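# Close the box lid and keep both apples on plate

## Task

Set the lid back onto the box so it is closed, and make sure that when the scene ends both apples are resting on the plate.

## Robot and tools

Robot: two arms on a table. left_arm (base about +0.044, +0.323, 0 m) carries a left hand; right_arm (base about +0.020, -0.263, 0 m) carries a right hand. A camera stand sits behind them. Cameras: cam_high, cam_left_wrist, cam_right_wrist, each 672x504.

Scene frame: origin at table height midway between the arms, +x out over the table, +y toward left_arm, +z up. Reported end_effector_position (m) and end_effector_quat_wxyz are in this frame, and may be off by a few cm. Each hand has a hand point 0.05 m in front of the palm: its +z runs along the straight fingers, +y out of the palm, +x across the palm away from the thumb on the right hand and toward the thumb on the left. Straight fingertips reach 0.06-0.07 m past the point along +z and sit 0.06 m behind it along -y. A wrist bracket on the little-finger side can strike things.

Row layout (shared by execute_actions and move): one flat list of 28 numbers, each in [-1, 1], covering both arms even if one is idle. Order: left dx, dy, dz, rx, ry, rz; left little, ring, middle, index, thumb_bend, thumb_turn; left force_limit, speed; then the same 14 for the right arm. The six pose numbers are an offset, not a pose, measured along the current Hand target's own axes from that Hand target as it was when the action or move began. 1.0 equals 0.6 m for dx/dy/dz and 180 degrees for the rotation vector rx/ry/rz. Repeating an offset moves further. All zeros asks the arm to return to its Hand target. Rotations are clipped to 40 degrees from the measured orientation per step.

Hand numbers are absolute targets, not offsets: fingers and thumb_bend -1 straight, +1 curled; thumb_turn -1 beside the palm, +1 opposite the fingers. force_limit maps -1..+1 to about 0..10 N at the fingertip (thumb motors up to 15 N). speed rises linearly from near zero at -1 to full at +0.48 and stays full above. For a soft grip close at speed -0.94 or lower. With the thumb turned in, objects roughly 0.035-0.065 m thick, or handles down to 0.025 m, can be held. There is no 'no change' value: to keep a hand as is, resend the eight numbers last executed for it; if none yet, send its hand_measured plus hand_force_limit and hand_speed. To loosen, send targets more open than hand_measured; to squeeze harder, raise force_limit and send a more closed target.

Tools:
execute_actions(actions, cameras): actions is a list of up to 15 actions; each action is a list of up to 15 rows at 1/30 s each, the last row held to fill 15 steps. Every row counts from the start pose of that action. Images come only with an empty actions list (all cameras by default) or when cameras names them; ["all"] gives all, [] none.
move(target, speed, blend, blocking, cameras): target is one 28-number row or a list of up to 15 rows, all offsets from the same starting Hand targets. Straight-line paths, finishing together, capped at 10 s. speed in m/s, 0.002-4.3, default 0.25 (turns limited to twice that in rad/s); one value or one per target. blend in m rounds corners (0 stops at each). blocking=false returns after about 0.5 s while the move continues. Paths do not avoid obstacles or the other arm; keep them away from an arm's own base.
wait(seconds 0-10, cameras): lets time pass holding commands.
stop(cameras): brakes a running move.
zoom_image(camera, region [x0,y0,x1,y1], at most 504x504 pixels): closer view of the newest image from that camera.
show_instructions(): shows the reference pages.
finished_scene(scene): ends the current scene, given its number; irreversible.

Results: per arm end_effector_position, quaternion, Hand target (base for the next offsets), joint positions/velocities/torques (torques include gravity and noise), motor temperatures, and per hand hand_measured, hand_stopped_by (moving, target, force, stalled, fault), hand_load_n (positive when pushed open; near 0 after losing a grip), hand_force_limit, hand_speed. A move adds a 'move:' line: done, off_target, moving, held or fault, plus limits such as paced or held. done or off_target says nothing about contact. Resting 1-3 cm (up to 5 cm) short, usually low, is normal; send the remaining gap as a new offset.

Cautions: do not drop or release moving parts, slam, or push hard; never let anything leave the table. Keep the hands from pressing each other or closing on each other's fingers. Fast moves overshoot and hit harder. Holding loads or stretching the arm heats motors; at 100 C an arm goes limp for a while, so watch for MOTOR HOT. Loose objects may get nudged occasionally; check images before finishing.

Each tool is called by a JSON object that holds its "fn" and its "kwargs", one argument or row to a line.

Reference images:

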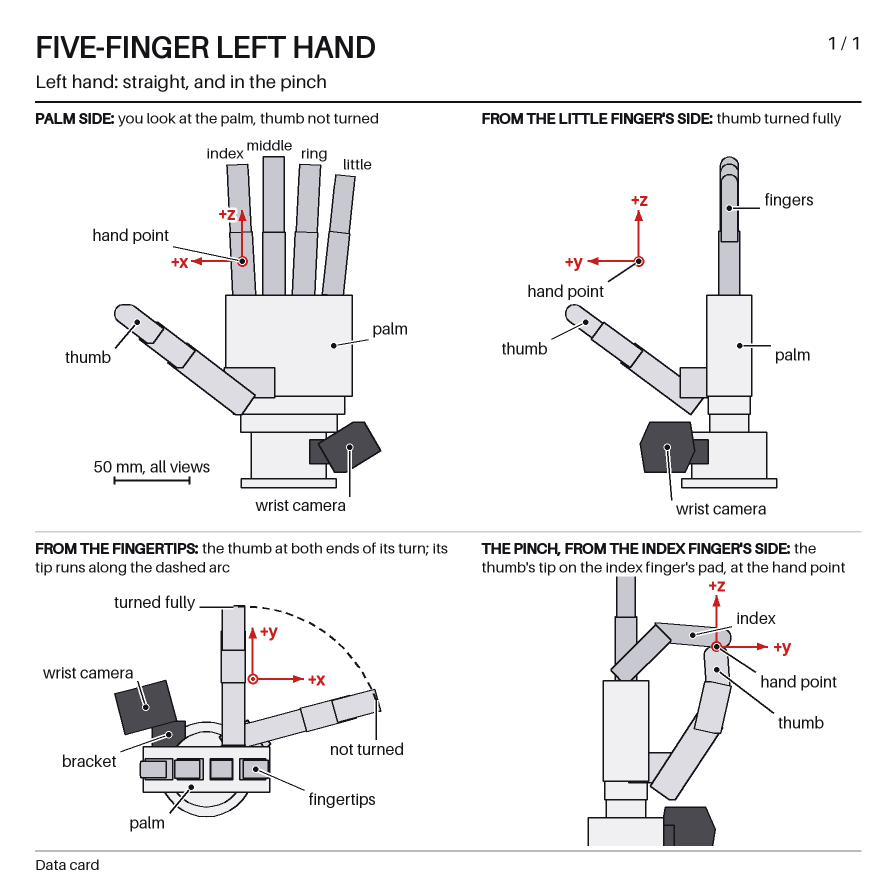

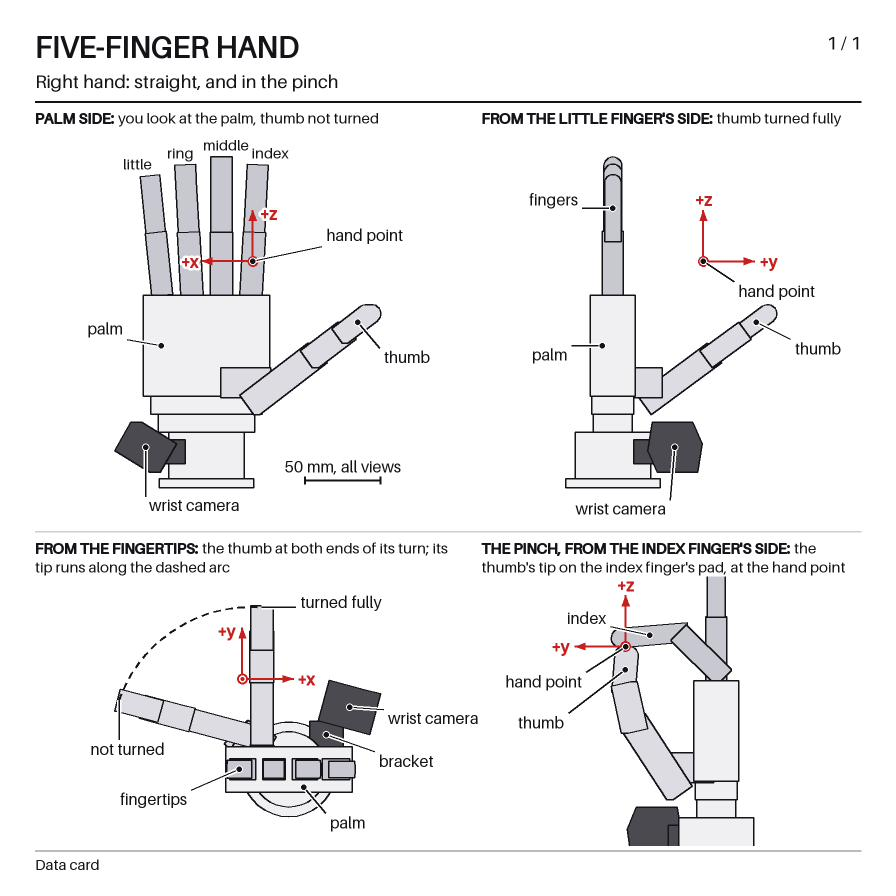

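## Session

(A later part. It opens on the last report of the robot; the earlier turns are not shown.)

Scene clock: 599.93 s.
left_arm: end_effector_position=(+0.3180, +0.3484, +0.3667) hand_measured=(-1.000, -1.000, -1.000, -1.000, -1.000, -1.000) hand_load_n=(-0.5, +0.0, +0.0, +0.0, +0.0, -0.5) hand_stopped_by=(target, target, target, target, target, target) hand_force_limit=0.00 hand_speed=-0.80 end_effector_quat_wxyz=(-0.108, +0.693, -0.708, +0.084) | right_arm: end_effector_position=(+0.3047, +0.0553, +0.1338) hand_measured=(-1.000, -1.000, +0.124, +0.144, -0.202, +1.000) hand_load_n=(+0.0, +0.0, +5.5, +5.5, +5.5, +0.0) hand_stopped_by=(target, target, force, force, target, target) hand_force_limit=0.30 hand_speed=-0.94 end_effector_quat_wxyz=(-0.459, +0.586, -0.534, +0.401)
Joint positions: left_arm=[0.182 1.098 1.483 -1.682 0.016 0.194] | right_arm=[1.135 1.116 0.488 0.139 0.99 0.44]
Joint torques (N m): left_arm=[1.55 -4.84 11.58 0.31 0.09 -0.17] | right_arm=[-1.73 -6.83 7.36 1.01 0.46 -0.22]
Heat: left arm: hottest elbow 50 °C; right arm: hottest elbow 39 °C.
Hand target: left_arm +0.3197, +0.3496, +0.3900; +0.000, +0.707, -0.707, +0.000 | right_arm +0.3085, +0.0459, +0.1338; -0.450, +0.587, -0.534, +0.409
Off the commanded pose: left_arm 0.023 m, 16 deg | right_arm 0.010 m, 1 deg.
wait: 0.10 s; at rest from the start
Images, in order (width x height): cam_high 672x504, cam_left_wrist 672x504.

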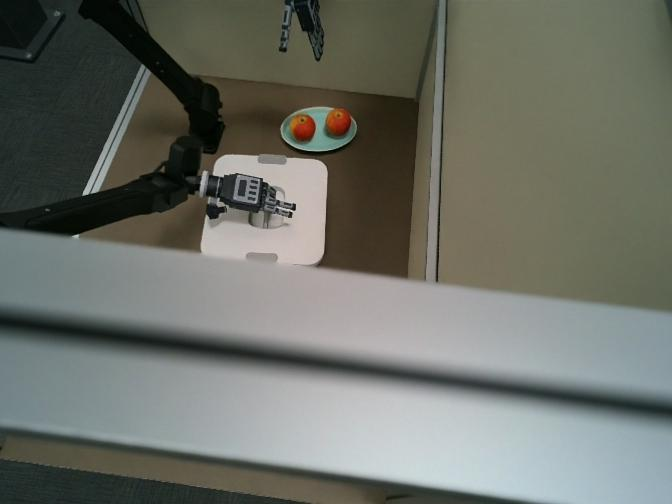

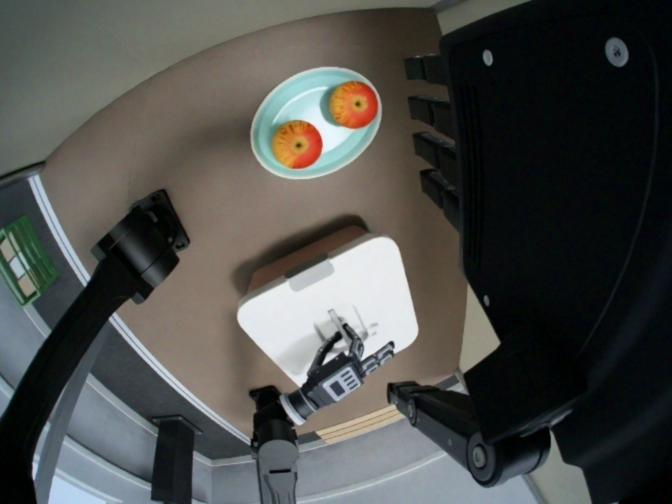

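{"fn": "move", "kwargs": {
  "target": [
    [0,0,0,0,0,0,-1,-1,-1,-1,-1,-1,0,-0.8,-0.053,-0.082,-0.0158,0,0.0107,0.0029,-1,-1,0.45,0.45,-0.2,1,0.3,-0.94]
  ],
  "speed": 0.06,
  "cameras": []
}}

Scene clock: 629.90 s.
left_arm: end_effector_position=(+0.3180, +0.3484, +0.3667) hand_measured=(-1.000, -1.000, -1.000, -1.000, -1.000, -1.000) hand_load_n=(+0.0, +0.0, +0.0, +0.0, +0.0, +0.0) hand_stopped_by=(target, target, target, target, target, target) hand_force_limit=0.00 hand_speed=-0.80 end_effector_quat_wxyz=(-0.108, +0.693, -0.708, +0.084) | right_arm: end_effector_position=(+0.3031, +0.0515, +0.1487) hand_measured=(-1.000, -1.000, +0.124, +0.144, -0.202, +1.000) hand_load_n=(+0.0, +0.0, +6.0, +5.0, +6.5, +0.5) hand_stopped_by=(target, target, force, force, target, target) hand_force_limit=0.30 hand_speed=-0.94 end_effector_quat_wxyz=(-0.415, +0.597, -0.537, +0.428)
Joint positions: left_arm=[0.182 1.098 1.483 -1.682 0.016 0.194] | right_arm=[1.157 1.11 0.584 -0.106 1.059 0.499]
Joint torques (N m): left_arm=[1.55 -4.84 11.52 0.21 0.1 -0.18] | right_arm=[0.97 -6.3 13.26 1.13 0.82 0.01]
Heat: left arm: hottest elbow 50 °C; right arm: hottest elbow 40 °C.
Hand target: left_arm +0.3197, +0.3496, +0.3900; +0.000, +0.707, -0.707, +0.000 | right_arm +0.3091, +0.0778, +0.1839; -0.443, +0.577, -0.544, +0.417
Off the commanded pose: left_arm 0.023 m, 16 deg | right_arm 0.044 m, 4 deg.
joint sent to its limit (left arm) — joint 4 (wrist pitch), lower limit. The joint targets are off in orientation, not in position.
move: off_target (left_arm, right_arm)
No camera images: "cameras" was empty.

{"fn": "move", "kwargs": {
  "target": [
    [0,0,0,0,0,0,-1,-1,-1,-1,-1,-1,0,-0.8,0,0.0547,0.0147,0,0,0,-1,-1,0.45,0.45,-0.2,1,0.3,-0.94]
  ],
  "speed": 0.04,
  "cameras": ["cam_high","cam_left_wrist"]
}}

{"fn": "zoom_image", "kwargs": {
  "camera": "cam_left_wrist",
  "region": [225, 205, 425, 325]
}}

{"fn": "zoom_image", "kwargs": {
  "camera": "cam_high",
  "region": [190, 140, 350, 270]
}}

Scene clock: 639.30 s.
left_arm: end_effector_position=(+0.3180, +0.3484, +0.3667) hand_measured=(-1.000, -1.000, -1.000, -1.000, -1.000, -1.000) hand_load_n=(+0.0, +0.0, +0.0, +0.0, +0.0, +0.5) hand_stopped_by=(target, target, target, target, target, target) hand_force_limit=0.00 hand_speed=-0.80 end_effector_quat_wxyz=(-0.108, +0.693, -0.708, +0.084) | right_arm: end_effector_position=(+0.3090, +0.0635, +0.1407) hand_measured=(-1.000, -1.000, +0.124, +0.144, -0.202, +1.000) hand_load_n=(+0.0, +0.0, +5.5, +3.5, +6.5, +0.0) hand_stopped_by=(target, target, force, force, target, target) hand_force_limit=0.30 hand_speed=-0.94 end_effector_quat_wxyz=(-0.425, +0.587, -0.542, +0.427)
Joint positions: left_arm=[0.182 1.098 1.483 -1.682 0.016 0.194] | right_arm=[1.157 1.167 0.584 -0.021 1.066 0.502]
Joint torques (N m): left_arm=[1.61 -4.89 11.54 0.23 0.1 -0.18] | right_arm=[0.91 -6.01 9.05 2.39 0.45 -0.01]
Heat: left arm: hottest elbow 50 °C; right arm: hottest elbow 42 °C.
Hand target: left_arm +0.3197, +0.3496, +0.3900; +0.000, +0.707, -0.707, +0.000 | right_arm +0.3090, +0.0779, +0.1499; -0.443, +0.578, -0.544, +0.417
Off the commanded pose: left_arm 0.023 m, 16 deg | right_arm 0.017 m, 3 deg.
joint sent to its limit (left arm) — joint 4 (wrist pitch), lower limit. The joint targets are off in orientation, not in position.
move: off_target (left_arm, right_arm)
Images, in order (width x height): cam_high 672x504, cam_left_wrist 672x504.

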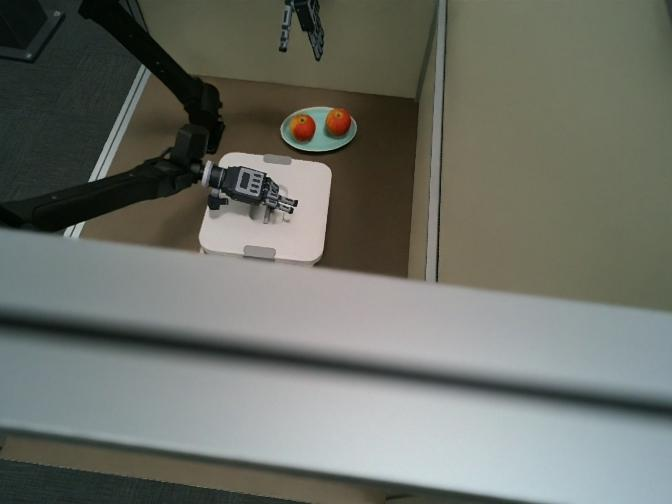

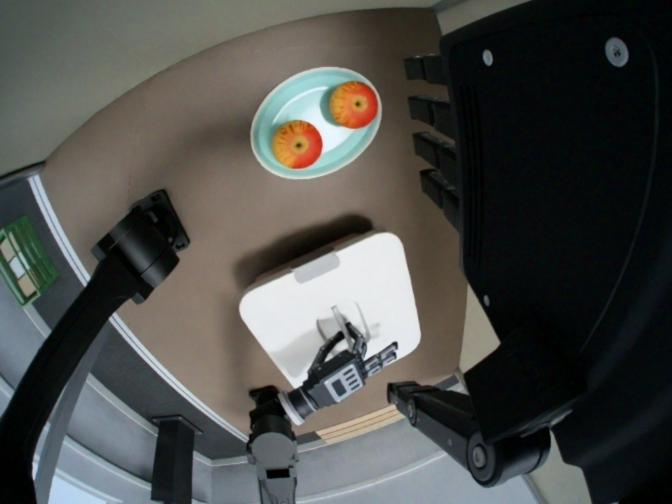

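Scaled by 2.520 from the camera's 672x504 image, which has a finer 960x720 frame.

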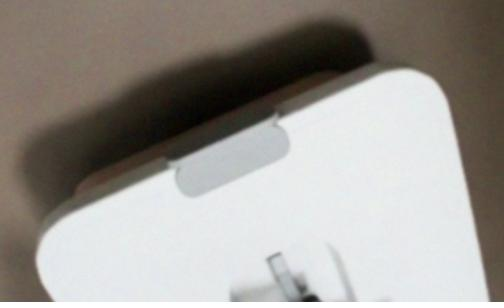

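Scaled by 3.150 from the camera's 672x504 image, which has a finer 960x720 frame.

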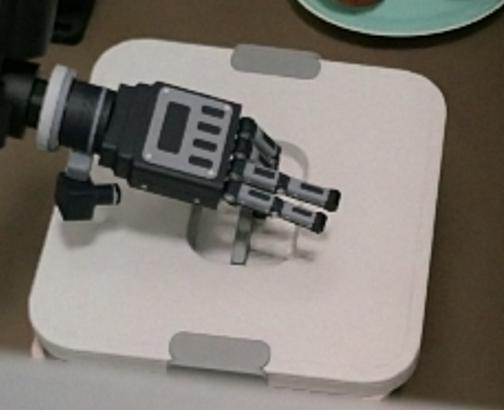

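{"fn": "move", "kwargs": {
  "target": [
    [0,0,0,0,0,0,-1,-1,-1,-1,-1,-1,0,-0.8,0,0.0161,0.0043,0,-0.0107,-0.0029,-1,-1,0.45,0.45,-0.2,1,0.3,-0.94]
  ],
  "speed": 0.03,
  "cameras": ["cam_high","cam_left_wrist"]
}}

{"fn": "zoom_image", "kwargs": {
  "camera": "cam_left_wrist",
  "region": [225, 205, 425, 325]
}}

{"fn": "zoom_image", "kwargs": {
  "camera": "cam_high",
  "region": [190, 140, 350, 270]
}}

Scene clock: 731.27 s.
left_arm: end_effector_position=(+0.3180, +0.3484, +0.3667) hand_measured=(-1.000, -1.000, -1.000, -1.000, -1.000, -1.000) hand_load_n=(+0.0, +0.0, +0.0, +0.0, +0.0, -0.5) hand_stopped_by=(target, target, target, target, target, target) hand_force_limit=0.00 hand_speed=-0.80 end_effector_quat_wxyz=(-0.108, +0.693, -0.708, +0.084) | right_arm: end_effector_position=(+0.3090, +0.0743, +0.1411) hand_measured=(-1.000, -1.000, +0.124, +0.144, -0.202, +1.000) hand_load_n=(+0.0, +0.0, +4.0, +5.0, +5.5, +1.0) hand_stopped_by=(target, target, force, force, target, target) hand_force_limit=0.30 hand_speed=-0.94 end_effector_quat_wxyz=(-0.444, +0.589, -0.534, +0.413)
Joint positions: left_arm=[0.182 1.098 1.483 -1.682 0.016 0.194] | right_arm=[1.157 1.176 0.571 0.065 1.033 0.463]
Joint torques (N m): left_arm=[1.61 -4.89 11.54 0.23 0.11 -0.17] | right_arm=[-0.21 -6.12 7.49 2.4 0.14 -0.11]
Heat: left arm: hottest elbow 51 °C; right arm: hottest elbow 43 °C.
Hand target: left_arm +0.3197, +0.3496, +0.3900; +0.000, +0.707, -0.707, +0.000 | right_arm +0.3090, +0.0780, +0.1399; -0.450, +0.587, -0.534, +0.409
Off the commanded pose: left_arm 0.023 m, 16 deg | right_arm 0.004 m, 1 deg.
joint sent to its limit (left arm) — joint 4 (wrist pitch), lower limit. The joint targets are off in orientation, not in position.
move: off_target (left_arm)
Images, in order (width x height): cam_high 672x504, cam_left_wrist 672x504.

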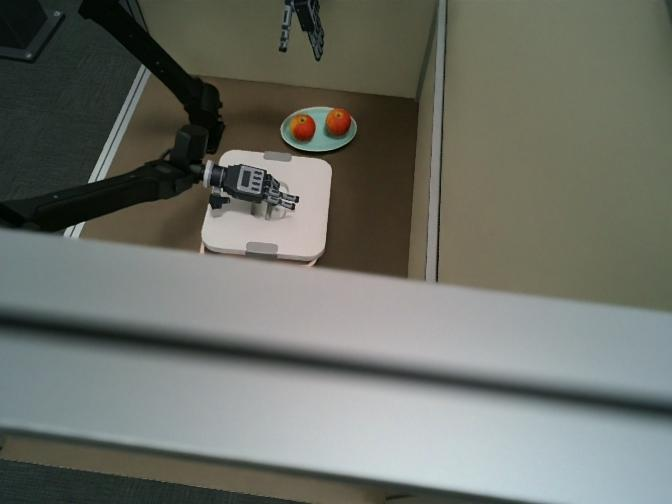

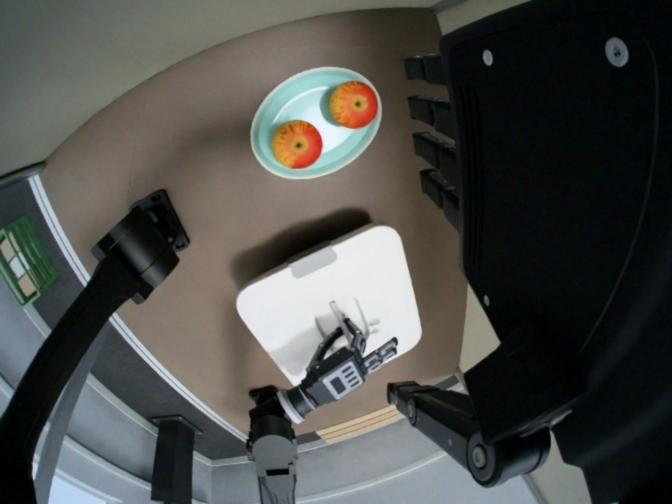

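Scaled by 2.520 from the camera's 672x504 image, which has a finer 960x720 frame.

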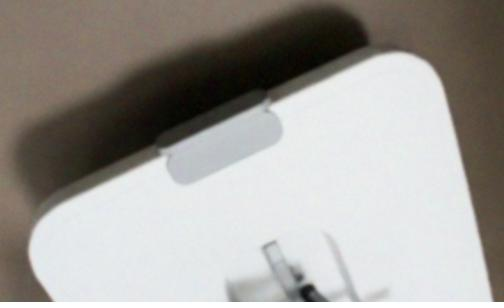

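Scaled by 3.150 from the camera's 672x504 image, which has a finer 960x720 frame.

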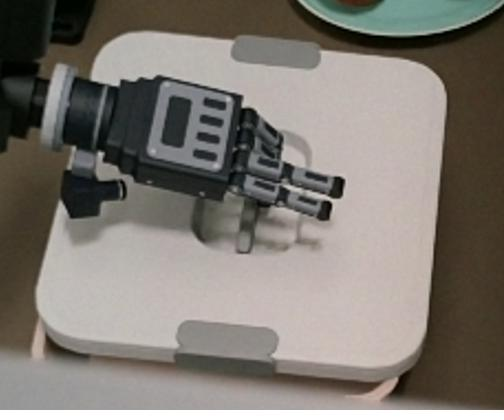

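{"fn": "move", "kwargs": {
  "target": [
    [0,0,0,0,0,0,-1,-1,-1,-1,-1,-1,0,-0.8,0.012,-0.0885,-0.024,0,0,0,-1,-1,0.45,0.45,-0.2,1,0.3,-0.94]
  ],
  "speed": 0.06,
  "cameras": ["cam_high","cam_left_wrist"]
}}

{"fn": "zoom_image", "kwargs": {
  "camera": "cam_left_wrist",
  "region": [205, 205, 445, 405]
}}

{"fn": "zoom_image", "kwargs": {
  "camera": "cam_high",
  "region": [190, 140, 350, 270]
}}

Scene clock: 753.23 s.
left_arm: end_effector_position=(+0.3180, +0.3484, +0.3667) hand_measured=(-1.000, -1.000, -1.000, -1.000, -1.000, -1.000) hand_load_n=(+0.0, +0.0, +0.0, +0.0, +0.0, +0.0) hand_stopped_by=(target, target, target, target, target, target) hand_force_limit=0.00 hand_speed=-0.80 end_effector_quat_wxyz=(-0.108, +0.693, -0.708, +0.084) | right_arm: end_effector_position=(+0.2975, +0.0526, +0.1531) hand_measured=(-1.000, -1.000, +0.124, +0.144, -0.202, +1.000) hand_load_n=(+0.0, +0.0, +5.0, +4.5, +6.0, +0.5) hand_stopped_by=(target, target, force, force, target, target) hand_force_limit=0.30 hand_speed=-0.94 end_effector_quat_wxyz=(-0.423, +0.611, -0.524, +0.416)
Joint positions: left_arm=[0.182 1.098 1.483 -1.682 0.016 0.194] | right_arm=[1.157 1.074 0.571 -0.094 1.016 0.456]
Joint torques (N m): left_arm=[1.61 -4.78 11.59 0.28 0.11 -0.18] | right_arm=[-1.03 -7.3 13.34 1.13 0.6 -0.14]
Heat: left arm: hottest elbow 51 °C; right arm: hottest elbow 42 °C.
Hand target: left_arm +0.3197, +0.3496, +0.3900; +0.000, +0.707, -0.707, +0.000 | right_arm +0.3096, +0.0708, +0.1949; -0.451, +0.587, -0.534, +0.409
Off the commanded pose: left_arm 0.023 m, 16 deg | right_arm 0.047 m, 4 deg.
joint sent to its limit (left arm) — joint 4 (wrist pitch), lower limit. The joint targets are off in orientation, not in position.
move: off_target (left_arm, right_arm)
Images, in order (width x height): cam_high 672x504, cam_left_wrist 672x504.

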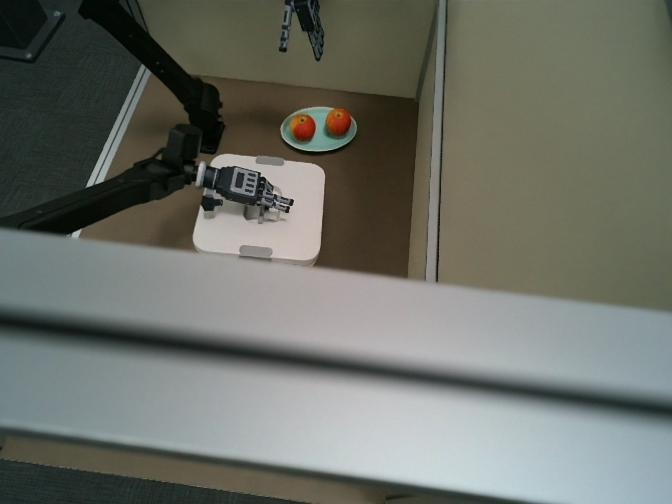

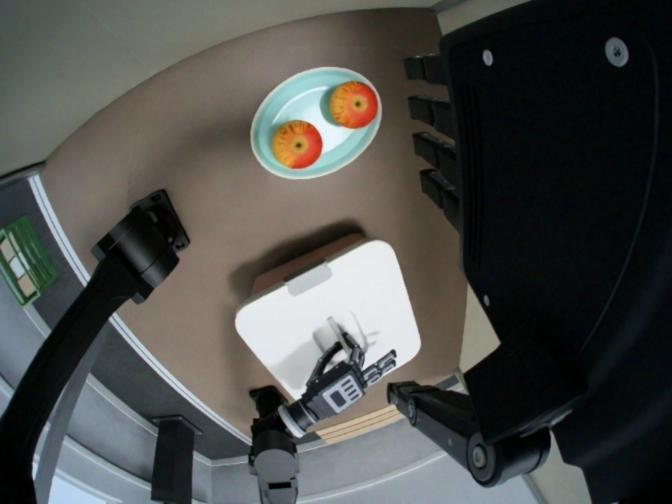

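Scaled by 2.100 from the camera's 672x504 image, which has a finer 960x720 frame.

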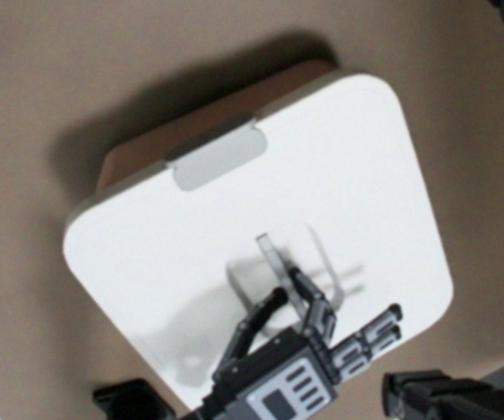

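Scaled by 3.150 from the camera's 672x504 image, which has a finer 960x720 frame.

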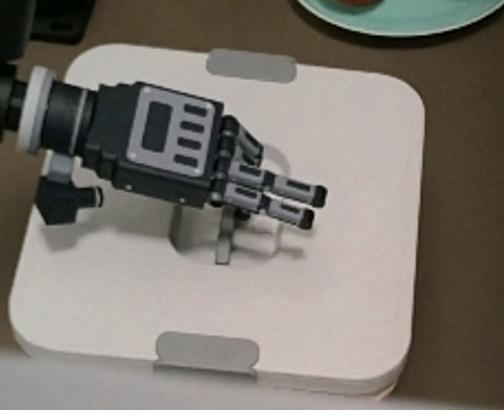

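{"fn": "move", "kwargs": {
  "target": [
    [0,0,0,0,0,0,-1,-1,-1,-1,-1,-1,0,-0.8,0.1493,-0.0125,-0.0182,0,0,0,-1,-1,0.45,0.45,-0.2,1,0.3,-0.94]
  ],
  "speed": 0.1,
  "cameras": ["cam_high","cam_left_wrist"]
}}

{"fn": "zoom_image", "kwargs": {
  "camera": "cam_left_wrist",
  "region": [205, 205, 445, 405]
}}

{"fn": "zoom_image", "kwargs": {
  "camera": "cam_high",
  "region": [190, 140, 350, 270]
}}

Scene clock: 766.83 s.
left_arm: end_effector_position=(+0.3180, +0.3484, +0.3667) hand_measured=(-1.000, -1.000, -1.000, -1.000, -1.000, -1.000) hand_load_n=(+0.0, +0.0, +0.0, +0.0, +0.0, +0.0) hand_stopped_by=(target, target, target, target, target, target) hand_force_limit=0.00 hand_speed=-0.80 end_effector_quat_wxyz=(-0.108, +0.693, -0.708, +0.084) | right_arm: end_effector_position=(+0.3067, -0.0165, +0.1980) hand_measured=(-1.000, -1.000, +0.124, +0.146, -0.202, +1.000) hand_load_n=(+0.0, +0.0, +5.0, +0.0, +2.5, +0.0) hand_stopped_by=(target, target, force, force, target, target) hand_force_limit=0.30 hand_speed=-0.94 end_effector_quat_wxyz=(-0.449, +0.592, -0.532, +0.406)
Joint positions: left_arm=[0.182 1.098 1.483 -1.682 0.016 0.194] | right_arm=[1.006 0.768 0.494 -0.16 0.881 0.339]
Joint torques (N m): left_arm=[1.44 -4.78 11.55 0.23 0.09 -0.18] | right_arm=[-1.2 -3.02 9.76 1.4 0.38 -0.13]
Motor temperatures (°C): left_arm=[26 27 51 25 25 24] | right_arm=[28 27 45 28 24 27]
Heat: left arm: hottest elbow 51 °C; right arm: hottest elbow 45 °C.
Hand target: left_arm +0.3197, +0.3496, +0.3900; +0.000, +0.707, -0.707, +0.000 | right_arm +0.3096, -0.0194, +0.2048; -0.450, +0.587, -0.534, +0.409
Off the commanded pose: left_arm 0.023 m, 16 deg | right_arm 0.008 m, 1 deg.
joint sent to its limit (left arm) — joint 4 (wrist pitch), lower limit. The joint targets are off in orientation, not in position.
move: off_target (left_arm)
Images, in order (width x height): cam_high 672x504, cam_left_wrist 672x504.

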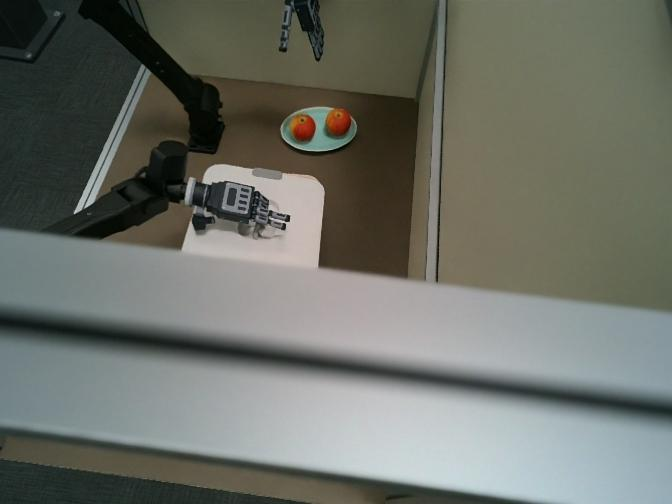

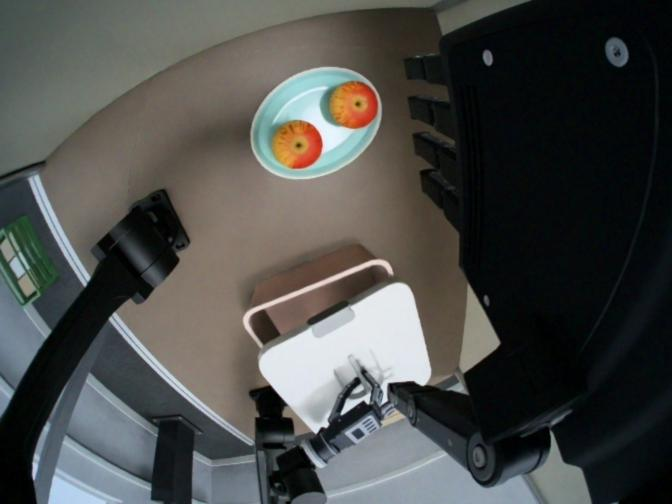

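Scaled by 2.100 from the camera's 672x504 image, which has a finer 960x720 frame.

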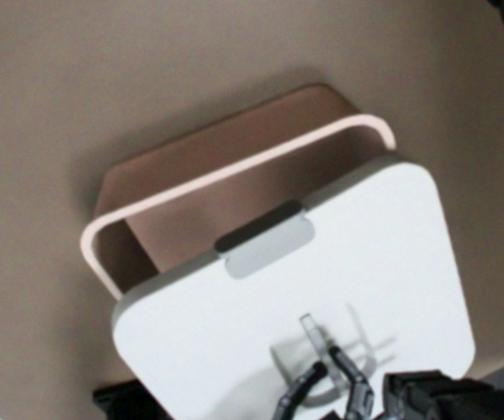

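Scaled by 3.150 from the camera's 672x504 image, which has a finer 960x720 frame.

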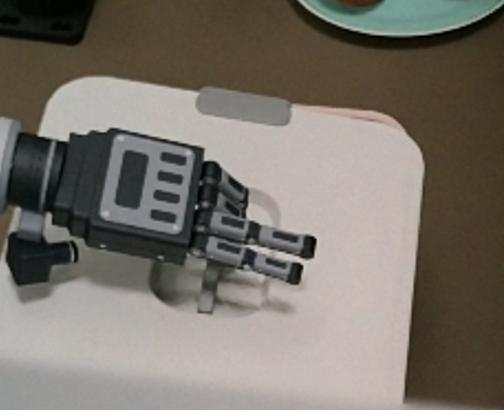

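{"fn": "move", "kwargs": {
  "target": [0,0,0,0,0,0,-1,-1,-1,-1,-1,-1,0,-0.8,0,0,0,0,0,0,-1,-1,0.46,0.46,-0.2,1,0.3,-0.94],
  "cameras": ["cam_right_wrist"]
}}

Scene clock: 777.43 s.
left_arm: end_effector_position=(+0.3180, +0.3484, +0.3667) hand_measured=(-1.000, -1.000, -1.000, -1.000, -1.000, -1.000) hand_load_n=(+0.0, +0.0, +0.0, +0.0, +0.0, +0.0) hand_stopped_by=(target, target, target, target, target, target) hand_force_limit=0.00 hand_speed=-0.80 end_effector_quat_wxyz=(-0.108, +0.693, -0.708, +0.084) | right_arm: end_effector_position=(+0.3066, -0.0165, +0.1987) hand_measured=(-1.000, -1.000, +0.134, +0.290, -0.200, +1.000) hand_load_n=(+0.0, +0.0, +0.0, +6.5, +1.5, +0.0) hand_stopped_by=(target, target, force, force, target, target) hand_force_limit=0.30 hand_speed=-0.94 end_effector_quat_wxyz=(-0.450, +0.592, -0.532, +0.406)
Joint positions: left_arm=[0.182 1.098 1.483 -1.682 0.016 0.194] | right_arm=[1.006 0.765 0.494 -0.16 0.88 0.338]
Joint torques (N m): left_arm=[1.49 -4.95 11.48 0.27 0.1 -0.18] | right_arm=[-1.14 -2.9 9.61 1.4 0.39 -0.12]
Heat: left arm: hottest elbow 51 °C; right arm: hottest elbow 46 °C.
Hand target: left_arm +0.3197, +0.3496, +0.3900; +0.000, +0.707, -0.707, +0.000 | right_arm +0.3096, -0.0194, +0.2048; -0.450, +0.587, -0.534, +0.409
Off the commanded pose: left_arm 0.023 m, 16 deg | right_arm 0.007 m, 1 deg.
joint sent to its limit (left arm) — joint 4 (wrist pitch), lower limit. The joint targets are off in orientation, not in position.
move: off_target (left_arm)
Images, in order (width x height): cam_right_wrist 672x504.

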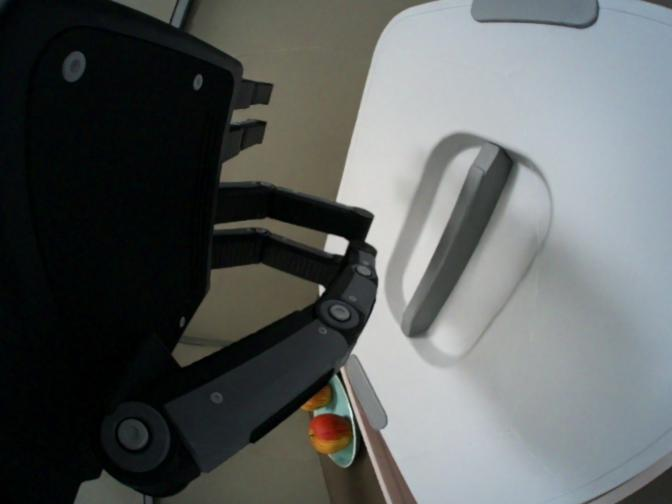

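{"fn": "execute_actions", "kwargs": {
  "actions": []
}}

{"fn": "zoom_image", "kwargs": {
  "camera": "cam_left_wrist",
  "region": [205, 205, 445, 405]
}}

{"fn": "zoom_image", "kwargs": {
  "camera": "cam_high",
  "region": [170, 130, 350, 270]
}}

Scene clock: 783.60 s.
left_arm: end_effector_position=(+0.3180, +0.3484, +0.3667) hand_measured=(-1.000, -1.000, -1.000, -1.000, -1.000, -1.000) hand_load_n=(+0.0, +0.0, +0.0, +0.0, +0.0, +0.0) hand_stopped_by=(target, target, target, target, target, target) hand_force_limit=0.00 hand_speed=-0.80 end_effector_quat_wxyz=(-0.108, +0.693, -0.708, +0.084) | right_arm: end_effector_position=(+0.3066, -0.0165, +0.1987) hand_measured=(-1.000, -1.000, +0.134, +0.290, -0.200, +1.000) hand_load_n=(+0.0, +0.0, +0.0, +6.5, +1.0, +0.0) hand_stopped_by=(target, target, force, force, target, target) hand_force_limit=0.30 hand_speed=-0.94 end_effector_quat_wxyz=(-0.450, +0.592, -0.532, +0.406)
Joint positions: left_arm=[0.182 1.098 1.483 -1.682 0.016 0.194] | right_arm=[1.006 0.765 0.494 -0.16 0.88 0.338]
Joint velocities: within noise
Joint torques (N m): left_arm=[1.49 -4.95 11.51 0.21 0.09 -0.16] | right_arm=[-1.2 -2.78 9.65 1.4 0.39 -0.13]
Motor temperatures (°C): left_arm=[26 27 51 25 25 24] | right_arm=[28 27 46 28 24 27]
Heat: left arm: hottest elbow 51 °C; right arm: hottest elbow 46 °C.
Hand target: left_arm +0.3197, +0.3496, +0.3900; +0.000, +0.707, -0.707, +0.000 | right_arm +0.3096, -0.0194, +0.2048; -0.450, +0.587, -0.534, +0.409
Off the commanded pose: left_arm 0.023 m, 16 deg | right_arm 0.007 m, 1 deg.

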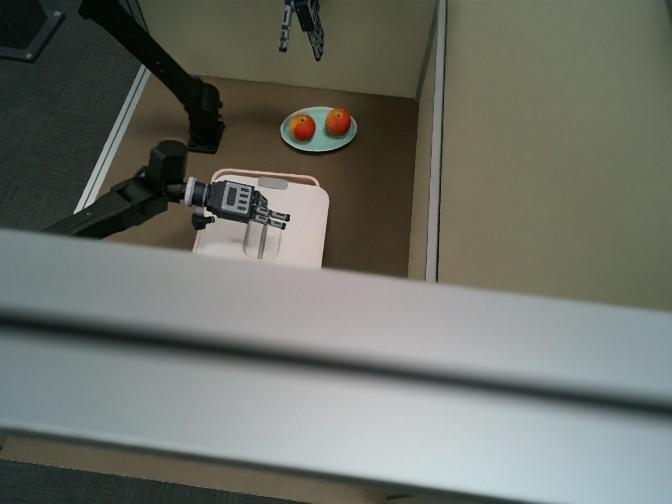

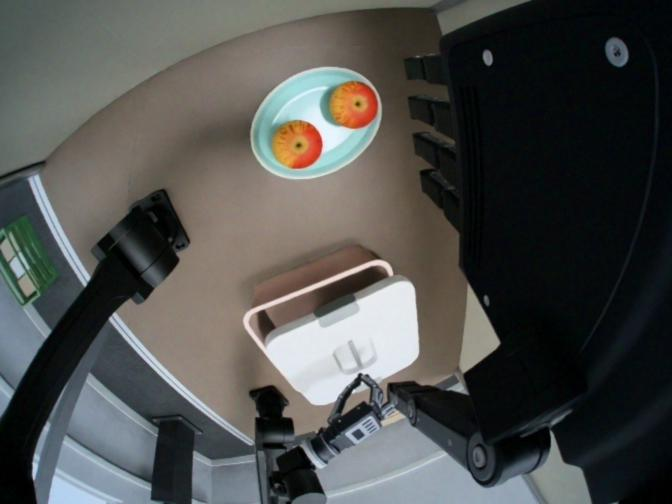

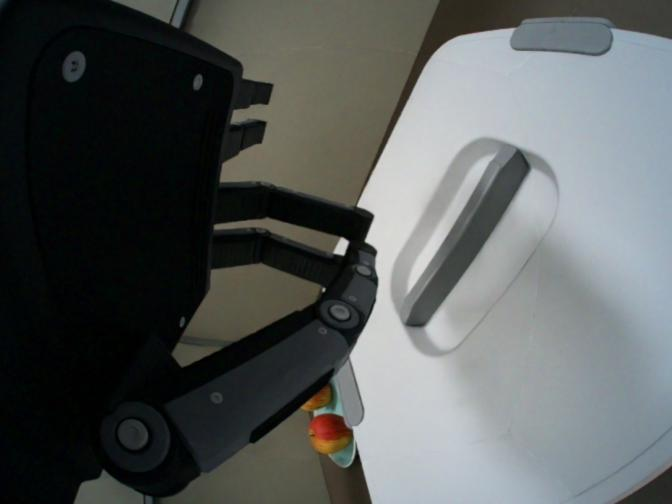

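Scaled by 2.100 from the camera's 672x504 image, which has a finer 960x720 frame.

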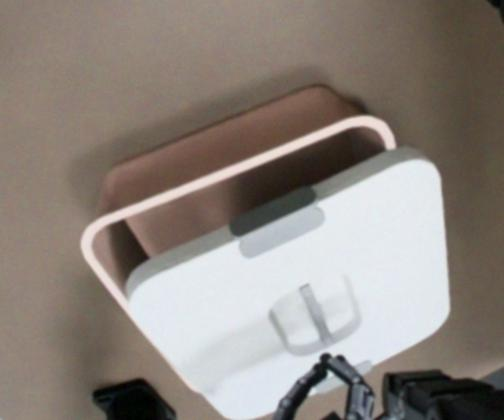

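Scaled by 2.800 from the camera's 672x504 image, which has a finer 960x720 frame.

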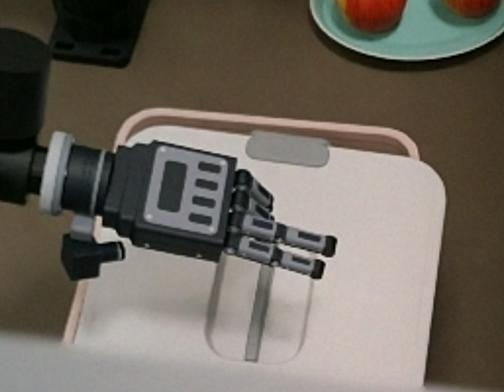

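{"fn": "zoom_image", "kwargs": {
  "camera": "cam_right_wrist",
  "region": [380, 120, 560, 345]
}}

Scaled by 2.240 from the camera's 672x504 image, which has a finer 960x720 frame.

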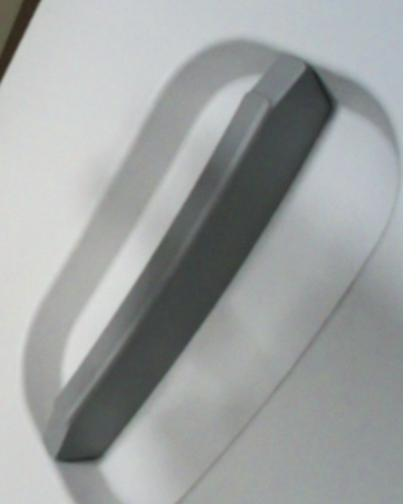

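{"fn": "move", "kwargs": {
  "target": [0,0,0,0,0,0,-1,-1,-1,-1,-1,-1,0,-0.8,0.0178,0.0753,-0.0242,0,0.0424,0.0114,-1,-1,-0.25,-0.25,-0.2,1,0,-0.2],
  "speed": 0.08,
  "cameras": ["cam_right_wrist"]
}}

{"fn": "zoom_image", "kwargs": {
  "camera": "cam_right_wrist",
  "region": [280, 80, 480, 340]
}}

Scene clock: 844.50 s.
left_arm: end_effector_position=(+0.3180, +0.3484, +0.3667) hand_measured=(-1.000, -1.000, -1.000, -1.000, -1.000, -1.000) hand_load_n=(+0.0, +0.0, +0.0, +0.0, -0.5, +0.0) hand_stopped_by=(target, target, target, target, target, target) hand_force_limit=0.00 hand_speed=-0.80 end_effector_quat_wxyz=(-0.108, +0.693, -0.708, +0.084) | right_arm: end_effector_position=(+0.2884, -0.0342, +0.1686) hand_measured=(-1.000, -1.000, -0.250, -0.250, -0.200, +1.000) hand_load_n=(+0.0, +0.0, +0.0, +0.0, +0.0, +0.0) hand_stopped_by=(target, target, target, target, target, target) hand_force_limit=0.00 hand_speed=-0.20 end_effector_quat_wxyz=(-0.424, +0.543, -0.577, +0.440)
Joint positions: left_arm=[0.182 1.098 1.483 -1.682 0.016 0.194] | right_arm=[1.119 0.8 0.45 -0.267 1.117 0.58]
Joint torques (N m): left_arm=[1.61 -4.66 11.51 0.24 0.1 -0.18] | right_arm=[0.91 -1.55 8.61 0.9 0.63 0]
Heat: left arm: hottest elbow 52 °C; right arm: hottest elbow 47 °C.
Hand target: left_arm +0.3197, +0.3496, +0.3900; +0.000, +0.707, -0.707, +0.000 | right_arm +0.2850, -0.0324, +0.1650; -0.421, +0.549, -0.573, +0.439
Off the commanded pose: left_arm 0.023 m, 16 deg | right_arm 0.005 m, 1 deg.
joint sent to its limit (left arm) — joint 4 (wrist pitch), lower limit. The joint targets are off in orientation, not in position.
move: off_target (left_arm)
Images, in order (width x height): cam_right_wrist 672x504.

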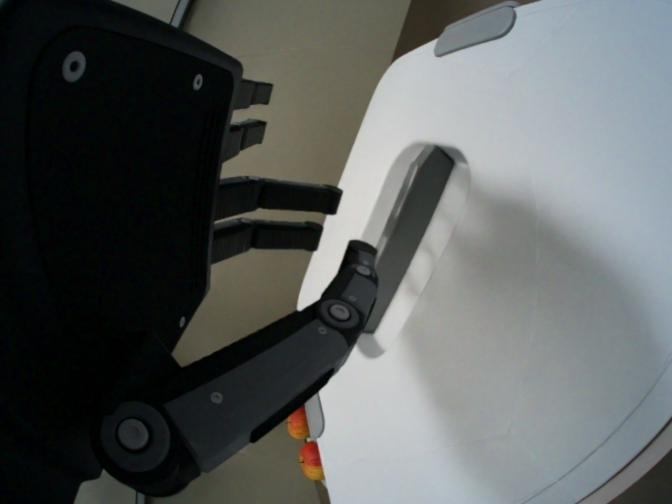

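Scaled by 1.938 from the camera's 672x504 image, which has a finer 960x720 frame.

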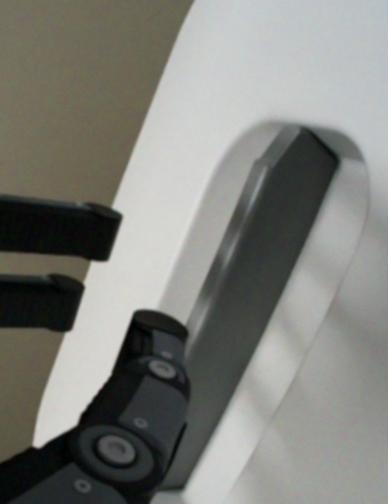

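{"fn": "move", "kwargs": {
  "target": [0,0,0,0,0,0,-1,-1,-1,-1,-1,-1,0,-0.8,-0.016,0.0258,-0.0067,0,-0.0054,-0.0014,-1,-1,-0.25,-0.25,-0.2,1,0,-0.2],
  "speed": 0.05,
  "cameras": ["cam_right_wrist"]
}}

{"fn": "zoom_image", "kwargs": {
  "camera": "cam_right_wrist",
  "region": [260, 80, 460, 340]
}}

Scene clock: 859.20 s.
left_arm: end_effector_position=(+0.3180, +0.3484, +0.3667) hand_measured=(-1.000, -1.000, -1.000, -1.000, -1.000, -1.000) hand_load_n=(+0.0, +0.0, +0.0, +0.0, +0.0, +0.0) hand_stopped_by=(target, target, target, target, target, target) hand_force_limit=0.00 hand_speed=-0.80 end_effector_quat_wxyz=(-0.108, +0.693, -0.708, +0.084) | right_arm: end_effector_position=(+0.2798, -0.0271, +0.1518) hand_measured=(-1.000, -1.000, -0.250, -0.250, -0.200, +1.000) hand_load_n=(+0.0, +0.0, +0.0, +0.0, +0.0, +0.0) hand_stopped_by=(target, target, target, target, target, target) hand_force_limit=0.00 hand_speed=-0.20 end_effector_quat_wxyz=(-0.418, +0.555, -0.569, +0.440)
Joint positions: left_arm=[0.182 1.098 1.483 -1.682 0.016 0.194] | right_arm=[1.159 0.842 0.437 -0.267 1.135 0.614]
Joint torques (N m): left_arm=[1.55 -4.6 11.48 0.21 0.1 -0.17] | right_arm=[0.91 -1.96 8.18 1.81 0.68 -0.04]
Heat: left arm: hottest elbow 52 °C; right arm: hottest elbow 45 °C.
Hand target: left_arm +0.3197, +0.3496, +0.3900; +0.000, +0.707, -0.707, +0.000 | right_arm +0.2775, -0.0224, +0.1512; -0.425, +0.554, -0.569, +0.435
Off the commanded pose: left_arm 0.023 m, 16 deg | right_arm 0.005 m, 1 deg.
joint sent to its limit (left arm) — joint 4 (wrist pitch), lower limit. The joint targets are off in orientation, not in position.
move: off_target (left_arm)
Images, in order (width x height): cam_right_wrist 672x504.

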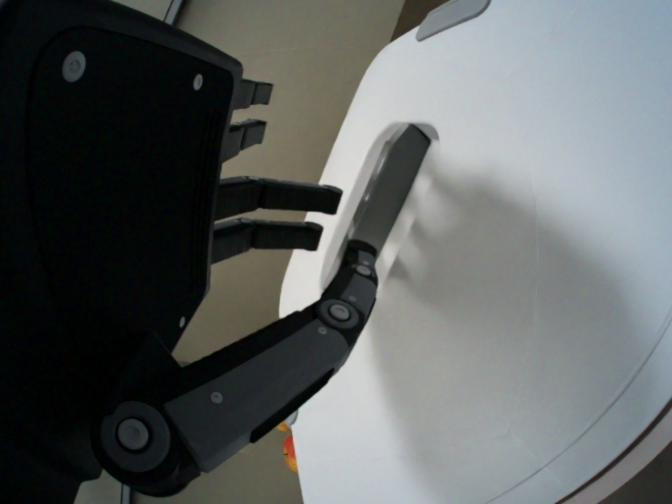

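Scaled by 1.938 from the camera's 672x504 image, which has a finer 960x720 frame.

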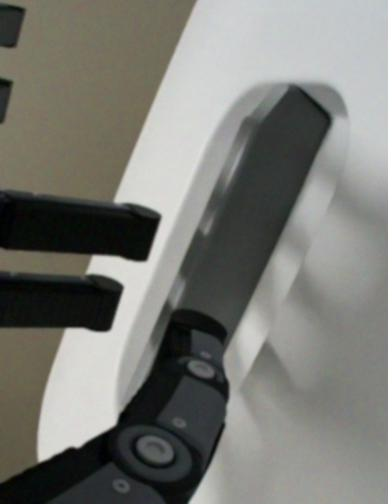

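{"fn": "move", "kwargs": {
  "target": [0,0,0,0,0,0,-1,-1,-1,-1,-1,-1,0,-0.8,-0.0074,0.0088,0.0055,0,0.0215,0.0058,-1,-1,-0.25,-0.25,-0.2,1,0,-0.2],
  "speed": 0.05,
  "cameras": ["cam_right_wrist"]
}}

{"fn": "zoom_image", "kwargs": {
  "camera": "cam_right_wrist",
  "region": [260, 80, 460, 340]
}}

Scene clock: 897.93 s.
left_arm: end_effector_position=(+0.3180, +0.3484, +0.3667) hand_measured=(-1.000, -1.000, -1.000, -1.000, -1.000, -1.000) hand_load_n=(+0.0, +0.0, +0.0, +0.0, +0.0, +0.0) hand_stopped_by=(target, target, target, target, target, target) hand_force_limit=0.00 hand_speed=-0.80 end_effector_quat_wxyz=(-0.108, +0.693, -0.708, +0.084) | right_arm: end_effector_position=(+0.2802, -0.0315, +0.1380) hand_measured=(-1.000, -1.000, -0.250, -0.250, -0.200, +1.000) hand_load_n=(+0.0, +0.0, +0.0, +0.0, -3.5, -0.5) hand_stopped_by=(target, target, target, target, target, target) hand_force_limit=0.00 hand_speed=-0.20 end_effector_quat_wxyz=(+0.408, -0.527, +0.590, -0.456)
Joint positions: left_arm=[0.182 1.098 1.483 -1.682 0.016 0.194] | right_arm=[1.181 0.913 0.443 -0.337 1.214 0.776]
Joint torques (N m): left_arm=[1.44 -4.78 11.56 0.24 0.09 -0.16] | right_arm=[1.03 -1.32 10.62 0.44 0.28 -0.05]
Heat: left arm: hottest elbow 52 °C; right arm: hottest elbow 44 °C.
Hand target: left_arm +0.3197, +0.3496, +0.3900; +0.000, +0.707, -0.707, +0.000 | right_arm +0.2793, -0.0180, +0.1450; +0.409, -0.534, +0.587, -0.450
Off the commanded pose: left_arm 0.023 m, 16 deg | right_arm 0.015 m, 1 deg.
joint sent to its limit (left arm) — joint 4 (wrist pitch), lower limit. The joint targets are off in orientation, not in position.
move: off_target (left_arm, right_arm)
Images, in order (width x height): cam_right_wrist 672x504.

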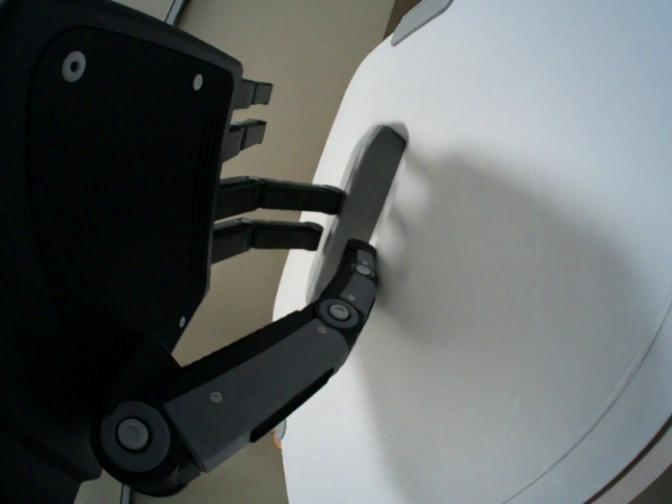

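Scaled by 1.938 from the camera's 672x504 image, which has a finer 960x720 frame.

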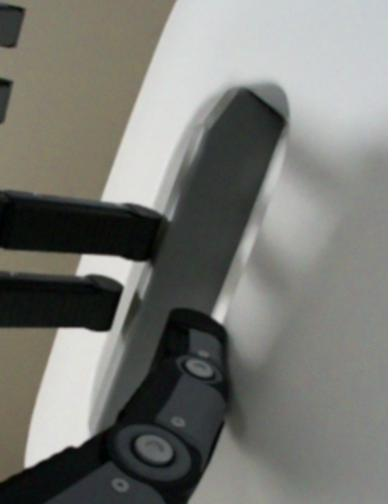

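{"fn": "move", "kwargs": {
  "target": [0,0,0,0,0,0,-1,-1,-1,-1,-1,-1,0,-0.8,-0.0198,-0.0092,-0.0045,0,0.0081,0.0022,-1,-1,-0.25,-0.25,-0.2,1,0,-0.2],
  "speed": 0.05,
  "cameras": ["cam_right_wrist","cam_left_wrist"]
}}

{"fn": "zoom_image", "kwargs": {
  "camera": "cam_right_wrist",
  "region": [260, 80, 460, 340]
}}

{"fn": "zoom_image", "kwargs": {
  "camera": "cam_left_wrist",
  "region": [205, 205, 445, 405]
}}

Scene clock: 908.90 s.
left_arm: end_effector_position=(+0.3180, +0.3484, +0.3667) hand_measured=(-1.000, -1.000, -1.000, -1.000, -1.000, -1.000) hand_load_n=(+0.0, +0.0, +0.0, +0.0, +0.0, +0.0) hand_stopped_by=(target, target, target, target, target, target) hand_force_limit=0.00 hand_speed=-0.80 end_effector_quat_wxyz=(-0.108, +0.693, -0.708, +0.084) | right_arm: end_effector_position=(+0.2799, -0.0280, +0.1379) hand_measured=(-1.000, -1.000, -0.250, -0.250, -0.200, +1.000) hand_load_n=(+0.0, +0.0, +0.0, +0.0, -3.0, -2.0) hand_stopped_by=(target, target, target, target, target, target) hand_force_limit=0.00 hand_speed=-0.20 end_effector_quat_wxyz=(+0.390, -0.526, +0.592, -0.470)
Joint positions: left_arm=[0.182 1.098 1.483 -1.682 0.016 0.194] | right_arm=[1.198 0.972 0.494 -0.457 1.25 0.876]
Joint torques (N m): left_arm=[1.55 -4.72 11.48 0.21 0.09 -0.18] | right_arm=[1.55 -2.26 11.36 0.72 0.18 0.04]
Heat: left arm: hottest elbow 52 °C; right arm: hottest elbow 46 °C.
Hand target: left_arm +0.3197, +0.3496, +0.3900; +0.000, +0.707, -0.707, +0.000 | right_arm +0.2793, -0.0061, +0.1512; +0.404, -0.526, +0.594, -0.455
Off the commanded pose: left_arm 0.023 m, 16 deg | right_arm 0.026 m, 2 deg.
joint sent to its limit (left arm) — joint 4 (wrist pitch), lower limit. The joint targets are off in orientation, not in position.
move: off_target (left_arm, right_arm)
Images, in order (width x height): cam_left_wrist 672x504, cam_right_wrist 672x504.

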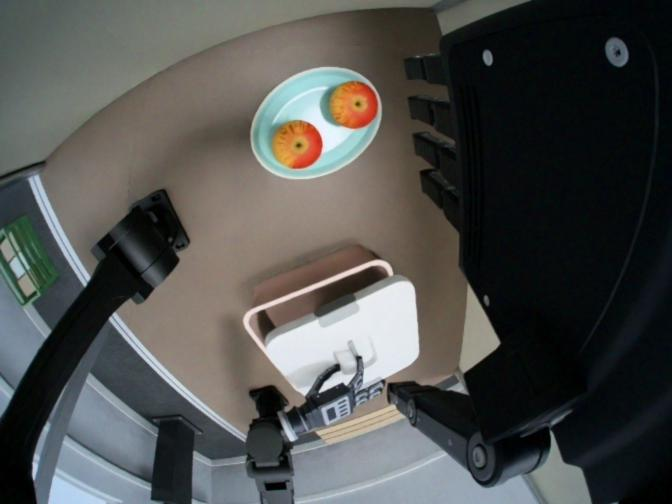

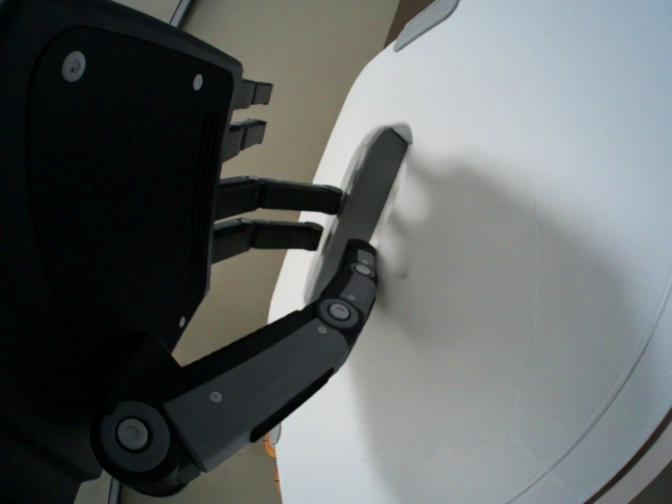

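Scaled by 1.938 from the camera's 672x504 image, which has a finer 960x720 frame.

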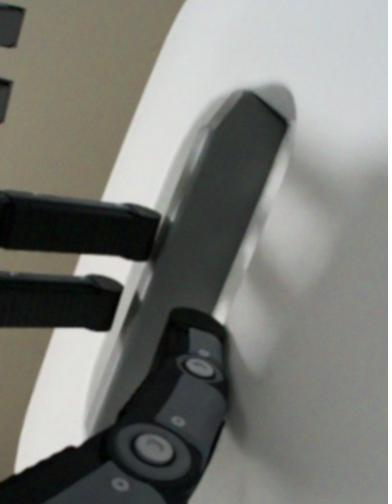

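Scaled by 2.100 from the camera's 672x504 image, which has a finer 960x720 frame.

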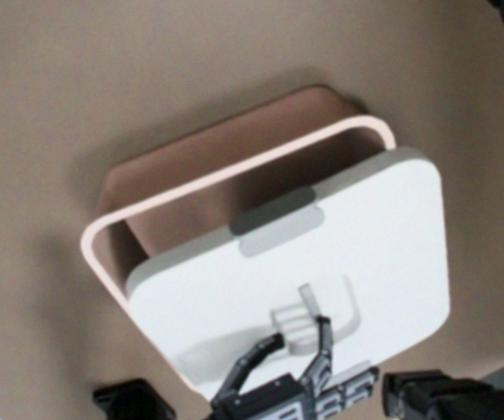

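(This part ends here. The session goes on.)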